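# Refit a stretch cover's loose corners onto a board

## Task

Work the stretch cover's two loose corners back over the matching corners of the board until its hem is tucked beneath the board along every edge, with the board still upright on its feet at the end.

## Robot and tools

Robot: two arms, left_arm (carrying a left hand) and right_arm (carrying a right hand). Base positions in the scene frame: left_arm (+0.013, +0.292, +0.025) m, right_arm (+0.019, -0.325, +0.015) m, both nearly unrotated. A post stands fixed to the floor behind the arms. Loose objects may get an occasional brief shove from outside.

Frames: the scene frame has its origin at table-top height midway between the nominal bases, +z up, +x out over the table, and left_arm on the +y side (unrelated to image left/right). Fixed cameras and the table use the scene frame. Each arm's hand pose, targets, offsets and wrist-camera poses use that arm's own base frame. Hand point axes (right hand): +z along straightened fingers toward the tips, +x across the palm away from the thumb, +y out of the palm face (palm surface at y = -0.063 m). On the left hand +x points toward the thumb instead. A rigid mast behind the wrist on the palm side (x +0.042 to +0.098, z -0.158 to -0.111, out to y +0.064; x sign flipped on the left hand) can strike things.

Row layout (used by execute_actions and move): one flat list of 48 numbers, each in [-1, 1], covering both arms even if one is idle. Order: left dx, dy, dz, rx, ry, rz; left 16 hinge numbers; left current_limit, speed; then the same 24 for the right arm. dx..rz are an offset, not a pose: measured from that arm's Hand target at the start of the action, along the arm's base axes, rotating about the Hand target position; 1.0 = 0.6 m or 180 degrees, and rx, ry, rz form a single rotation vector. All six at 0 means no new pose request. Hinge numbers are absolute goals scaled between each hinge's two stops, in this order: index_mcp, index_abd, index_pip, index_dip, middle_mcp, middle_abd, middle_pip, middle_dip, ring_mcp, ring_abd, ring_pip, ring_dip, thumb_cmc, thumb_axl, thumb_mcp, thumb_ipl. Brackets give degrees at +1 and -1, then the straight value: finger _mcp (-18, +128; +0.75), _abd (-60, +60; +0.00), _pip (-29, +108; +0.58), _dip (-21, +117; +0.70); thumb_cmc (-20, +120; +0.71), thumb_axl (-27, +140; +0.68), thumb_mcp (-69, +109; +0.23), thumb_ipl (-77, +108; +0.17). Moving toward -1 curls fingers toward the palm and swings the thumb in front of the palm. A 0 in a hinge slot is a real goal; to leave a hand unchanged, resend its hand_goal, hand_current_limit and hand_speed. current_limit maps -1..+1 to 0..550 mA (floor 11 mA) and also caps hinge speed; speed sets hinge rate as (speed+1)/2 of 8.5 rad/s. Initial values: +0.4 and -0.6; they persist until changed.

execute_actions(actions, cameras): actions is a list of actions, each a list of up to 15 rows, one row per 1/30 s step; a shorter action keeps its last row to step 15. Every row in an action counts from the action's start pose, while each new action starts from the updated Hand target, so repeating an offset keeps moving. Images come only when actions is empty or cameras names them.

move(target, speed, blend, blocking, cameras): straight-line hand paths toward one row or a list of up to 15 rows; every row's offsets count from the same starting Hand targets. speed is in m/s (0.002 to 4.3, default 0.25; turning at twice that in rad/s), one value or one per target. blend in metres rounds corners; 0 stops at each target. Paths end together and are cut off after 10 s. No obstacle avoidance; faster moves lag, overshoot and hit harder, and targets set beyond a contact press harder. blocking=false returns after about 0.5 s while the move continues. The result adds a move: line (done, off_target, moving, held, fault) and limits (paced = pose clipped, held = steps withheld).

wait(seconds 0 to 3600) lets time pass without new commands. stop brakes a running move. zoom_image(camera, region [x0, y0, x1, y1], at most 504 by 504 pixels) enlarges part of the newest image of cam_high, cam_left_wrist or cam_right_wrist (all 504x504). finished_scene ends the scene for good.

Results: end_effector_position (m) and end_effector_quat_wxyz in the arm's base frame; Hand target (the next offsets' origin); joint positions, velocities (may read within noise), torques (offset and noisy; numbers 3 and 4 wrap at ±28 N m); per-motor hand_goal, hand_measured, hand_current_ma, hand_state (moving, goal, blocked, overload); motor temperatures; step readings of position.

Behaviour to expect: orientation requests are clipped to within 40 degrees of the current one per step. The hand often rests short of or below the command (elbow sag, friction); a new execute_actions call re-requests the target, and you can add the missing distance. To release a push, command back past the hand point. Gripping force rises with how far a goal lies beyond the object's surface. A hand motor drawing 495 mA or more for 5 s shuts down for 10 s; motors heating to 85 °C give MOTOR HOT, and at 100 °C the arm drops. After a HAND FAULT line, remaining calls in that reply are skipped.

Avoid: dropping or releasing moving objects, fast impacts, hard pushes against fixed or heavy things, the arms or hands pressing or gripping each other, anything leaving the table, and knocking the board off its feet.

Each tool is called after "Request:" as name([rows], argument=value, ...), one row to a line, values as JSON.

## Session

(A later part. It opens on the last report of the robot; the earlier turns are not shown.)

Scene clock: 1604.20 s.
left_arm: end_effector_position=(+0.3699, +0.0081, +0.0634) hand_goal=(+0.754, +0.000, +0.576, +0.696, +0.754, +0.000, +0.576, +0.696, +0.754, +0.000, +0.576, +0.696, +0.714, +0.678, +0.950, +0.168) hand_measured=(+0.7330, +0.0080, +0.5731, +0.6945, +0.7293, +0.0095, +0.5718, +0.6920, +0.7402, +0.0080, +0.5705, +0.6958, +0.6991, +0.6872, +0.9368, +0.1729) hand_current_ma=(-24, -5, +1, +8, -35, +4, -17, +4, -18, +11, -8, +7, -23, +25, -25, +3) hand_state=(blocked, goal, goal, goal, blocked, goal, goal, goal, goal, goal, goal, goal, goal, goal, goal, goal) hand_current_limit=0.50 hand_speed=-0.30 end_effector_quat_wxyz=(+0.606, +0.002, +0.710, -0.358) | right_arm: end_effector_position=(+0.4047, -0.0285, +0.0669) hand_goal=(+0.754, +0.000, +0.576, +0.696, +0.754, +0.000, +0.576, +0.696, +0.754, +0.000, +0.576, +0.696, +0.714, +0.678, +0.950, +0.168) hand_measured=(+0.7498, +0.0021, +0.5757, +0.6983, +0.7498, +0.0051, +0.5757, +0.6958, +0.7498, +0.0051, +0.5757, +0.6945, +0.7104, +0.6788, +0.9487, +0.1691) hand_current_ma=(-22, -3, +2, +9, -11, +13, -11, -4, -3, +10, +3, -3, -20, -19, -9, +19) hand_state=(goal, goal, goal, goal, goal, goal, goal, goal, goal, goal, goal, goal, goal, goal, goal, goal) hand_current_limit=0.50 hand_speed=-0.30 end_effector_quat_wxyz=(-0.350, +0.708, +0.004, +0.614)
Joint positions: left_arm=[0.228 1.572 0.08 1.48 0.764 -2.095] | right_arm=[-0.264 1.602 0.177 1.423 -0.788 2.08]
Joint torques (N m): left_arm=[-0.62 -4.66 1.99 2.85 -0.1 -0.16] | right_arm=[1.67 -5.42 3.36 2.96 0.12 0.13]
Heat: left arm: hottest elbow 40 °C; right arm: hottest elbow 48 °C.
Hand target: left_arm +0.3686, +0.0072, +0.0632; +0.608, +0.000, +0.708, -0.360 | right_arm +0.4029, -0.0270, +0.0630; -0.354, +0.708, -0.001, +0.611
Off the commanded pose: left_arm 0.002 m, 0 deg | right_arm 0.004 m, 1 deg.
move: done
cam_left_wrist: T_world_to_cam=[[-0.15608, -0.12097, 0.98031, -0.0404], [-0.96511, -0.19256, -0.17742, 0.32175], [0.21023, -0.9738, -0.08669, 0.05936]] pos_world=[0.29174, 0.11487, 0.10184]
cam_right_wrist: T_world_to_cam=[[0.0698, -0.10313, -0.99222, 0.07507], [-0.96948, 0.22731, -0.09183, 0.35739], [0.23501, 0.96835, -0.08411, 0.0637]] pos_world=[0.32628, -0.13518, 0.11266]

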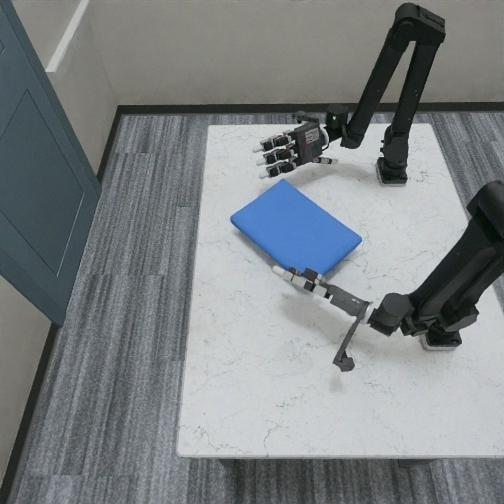

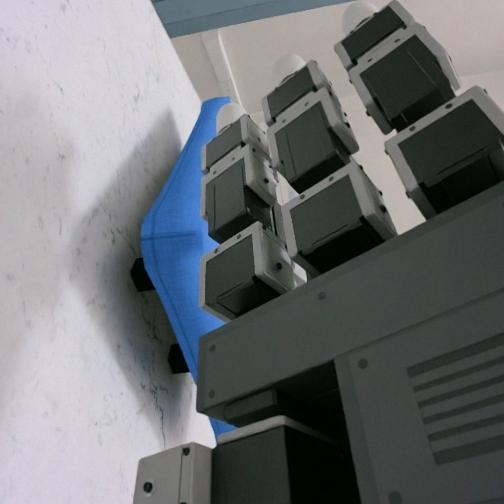

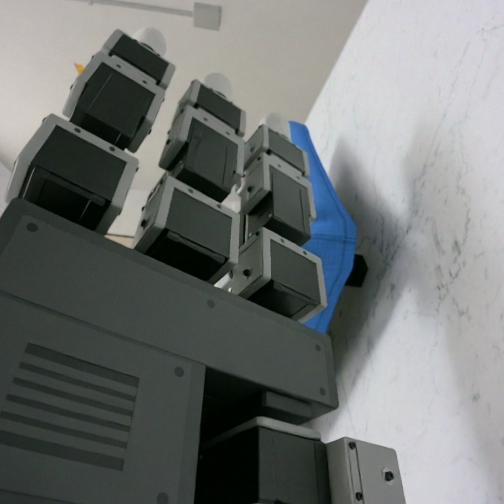

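Request:
move([
  [0,0.138,0.128,0,0,0,0.754,0,0.576,0.696,0.754,0,0.576,0.696,0.754,0,0.576,0.696,0.714,0.678,0.95,0.168,0.5,-0.3,0,-0.097,0.128,0,0,0,0.754,0,0.576,0.696,0.754,0,0.576,0.696,0.754,0,0.576,0.696,0.714,0.678,0.95,0.168,0.5,-0.3],
], speed=0.25, cameras=["all"])

Scene clock: 1611.40 s.
left_arm: end_effector_position=(+0.3597, +0.0840, +0.1267) hand_goal=(+0.754, +0.000, +0.576, +0.696, +0.754, +0.000, +0.576, +0.696, +0.754, +0.000, +0.576, +0.696, +0.714, +0.678, +0.950, +0.168) hand_measured=(+0.7318, +0.0080, +0.5718, +0.6958, +0.7281, +0.0095, +0.5731, +0.6932, +0.7390, +0.0080, +0.5693, +0.6958, +0.6991, +0.6872, +0.9378, +0.1729) hand_current_ma=(-25, -5, +3, +10, -32, +7, -14, +6, -15, +8, -10, +10, -21, +23, -26, +8) hand_state=(blocked, goal, goal, goal, blocked, goal, goal, goal, goal, goal, goal, goal, goal, goal, goal, goal) hand_current_limit=0.50 hand_speed=-0.30 end_effector_quat_wxyz=(+0.599, -0.012, +0.711, -0.368) | right_arm: end_effector_position=(+0.3916, -0.0787, +0.1225) hand_goal=(+0.754, +0.000, +0.576, +0.696, +0.754, +0.000, +0.576, +0.696, +0.754, +0.000, +0.576, +0.696, +0.714, +0.678, +0.950, +0.168) hand_measured=(+0.7498, +0.0021, +0.5757, +0.6983, +0.7498, +0.0051, +0.5757, +0.6958, +0.7498, +0.0065, +0.5757, +0.6945, +0.7092, +0.6788, +0.9487, +0.1691) hand_current_ma=(-6, -7, -7, -11, -14, +5, +5, -6, -11, -6, -8, -1, -23, -10, +6, -3) hand_state=(goal, goal, goal, goal, goal, goal, goal, goal, goal, goal, goal, goal, goal, goal, goal, goal) hand_current_limit=0.50 hand_speed=-0.30 end_effector_quat_wxyz=(-0.363, +0.714, -0.016, +0.598)
Joint positions: left_arm=[0.591 1.1 0.184 0.89 1.124 -2.113] | right_arm=[-0.487 1.205 0.239 0.926 -1.011 2.105]
Joint torques (N m): left_arm=[-0.32 -3.78 9.57 1.11 0.16 0.03] | right_arm=[1.44 -5.6 10.33 1.59 -0.06 -0.09]
Heat: left arm: hottest elbow 39 °C; right arm: hottest elbow 47 °C.
Hand target: left_arm +0.3685, +0.0899, +0.1399; +0.607, +0.000, +0.708, -0.361 | right_arm +0.4030, -0.0852, +0.1399; -0.354, +0.708, -0.001, +0.611
Off the commanded pose: left_arm 0.017 m, 2 deg | right_arm 0.022 m, 3 deg.
move: off_target (left_arm, right_arm)
cam_left_wrist: T_world_to_cam=[[-0.13444, -0.09315, 0.98653, -0.10576], [-0.968, -0.20054, -0.15085, 0.33601], [0.21189, -0.97525, -0.06321, 0.13749]] pos_world=[0.28191, 0.19162, 0.16371]
cam_right_wrist: T_world_to_cam=[[0.02482, -0.06438, -0.99762, 0.14741], [-0.97228, 0.23054, -0.03907, 0.35612], [0.23251, 0.97093, -0.05687, 0.1179]] pos_world=[0.31518, -0.18708, 0.16768]

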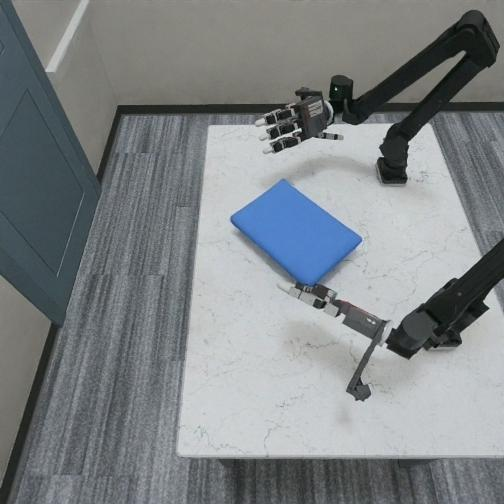

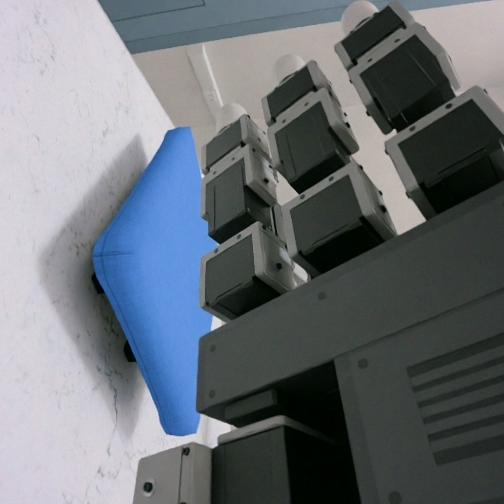

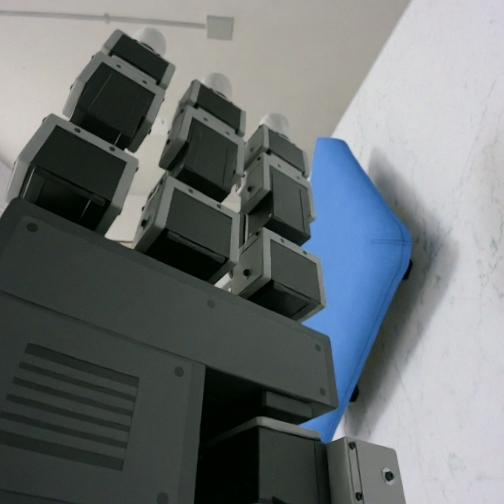

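Request:
zoom_image(camera="cam_left_wrist", region=[60, 110, 230, 450])

Request:
zoom_image(camera="cam_right_wrist", region=[270, 120, 440, 460])

Scaled by 1.482 from the camera's image (finer frame: 720x720).

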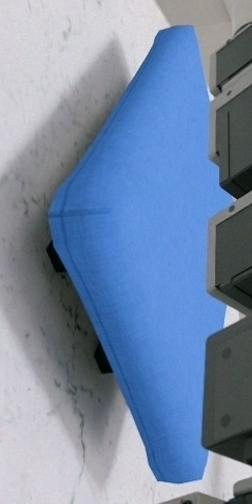

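Scaled by 1.482 from the camera's image (finer frame: 720x720).

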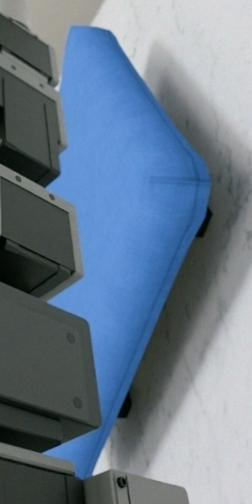

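Request:
finished_scene(scene=1)

The scene is finished: the task was done.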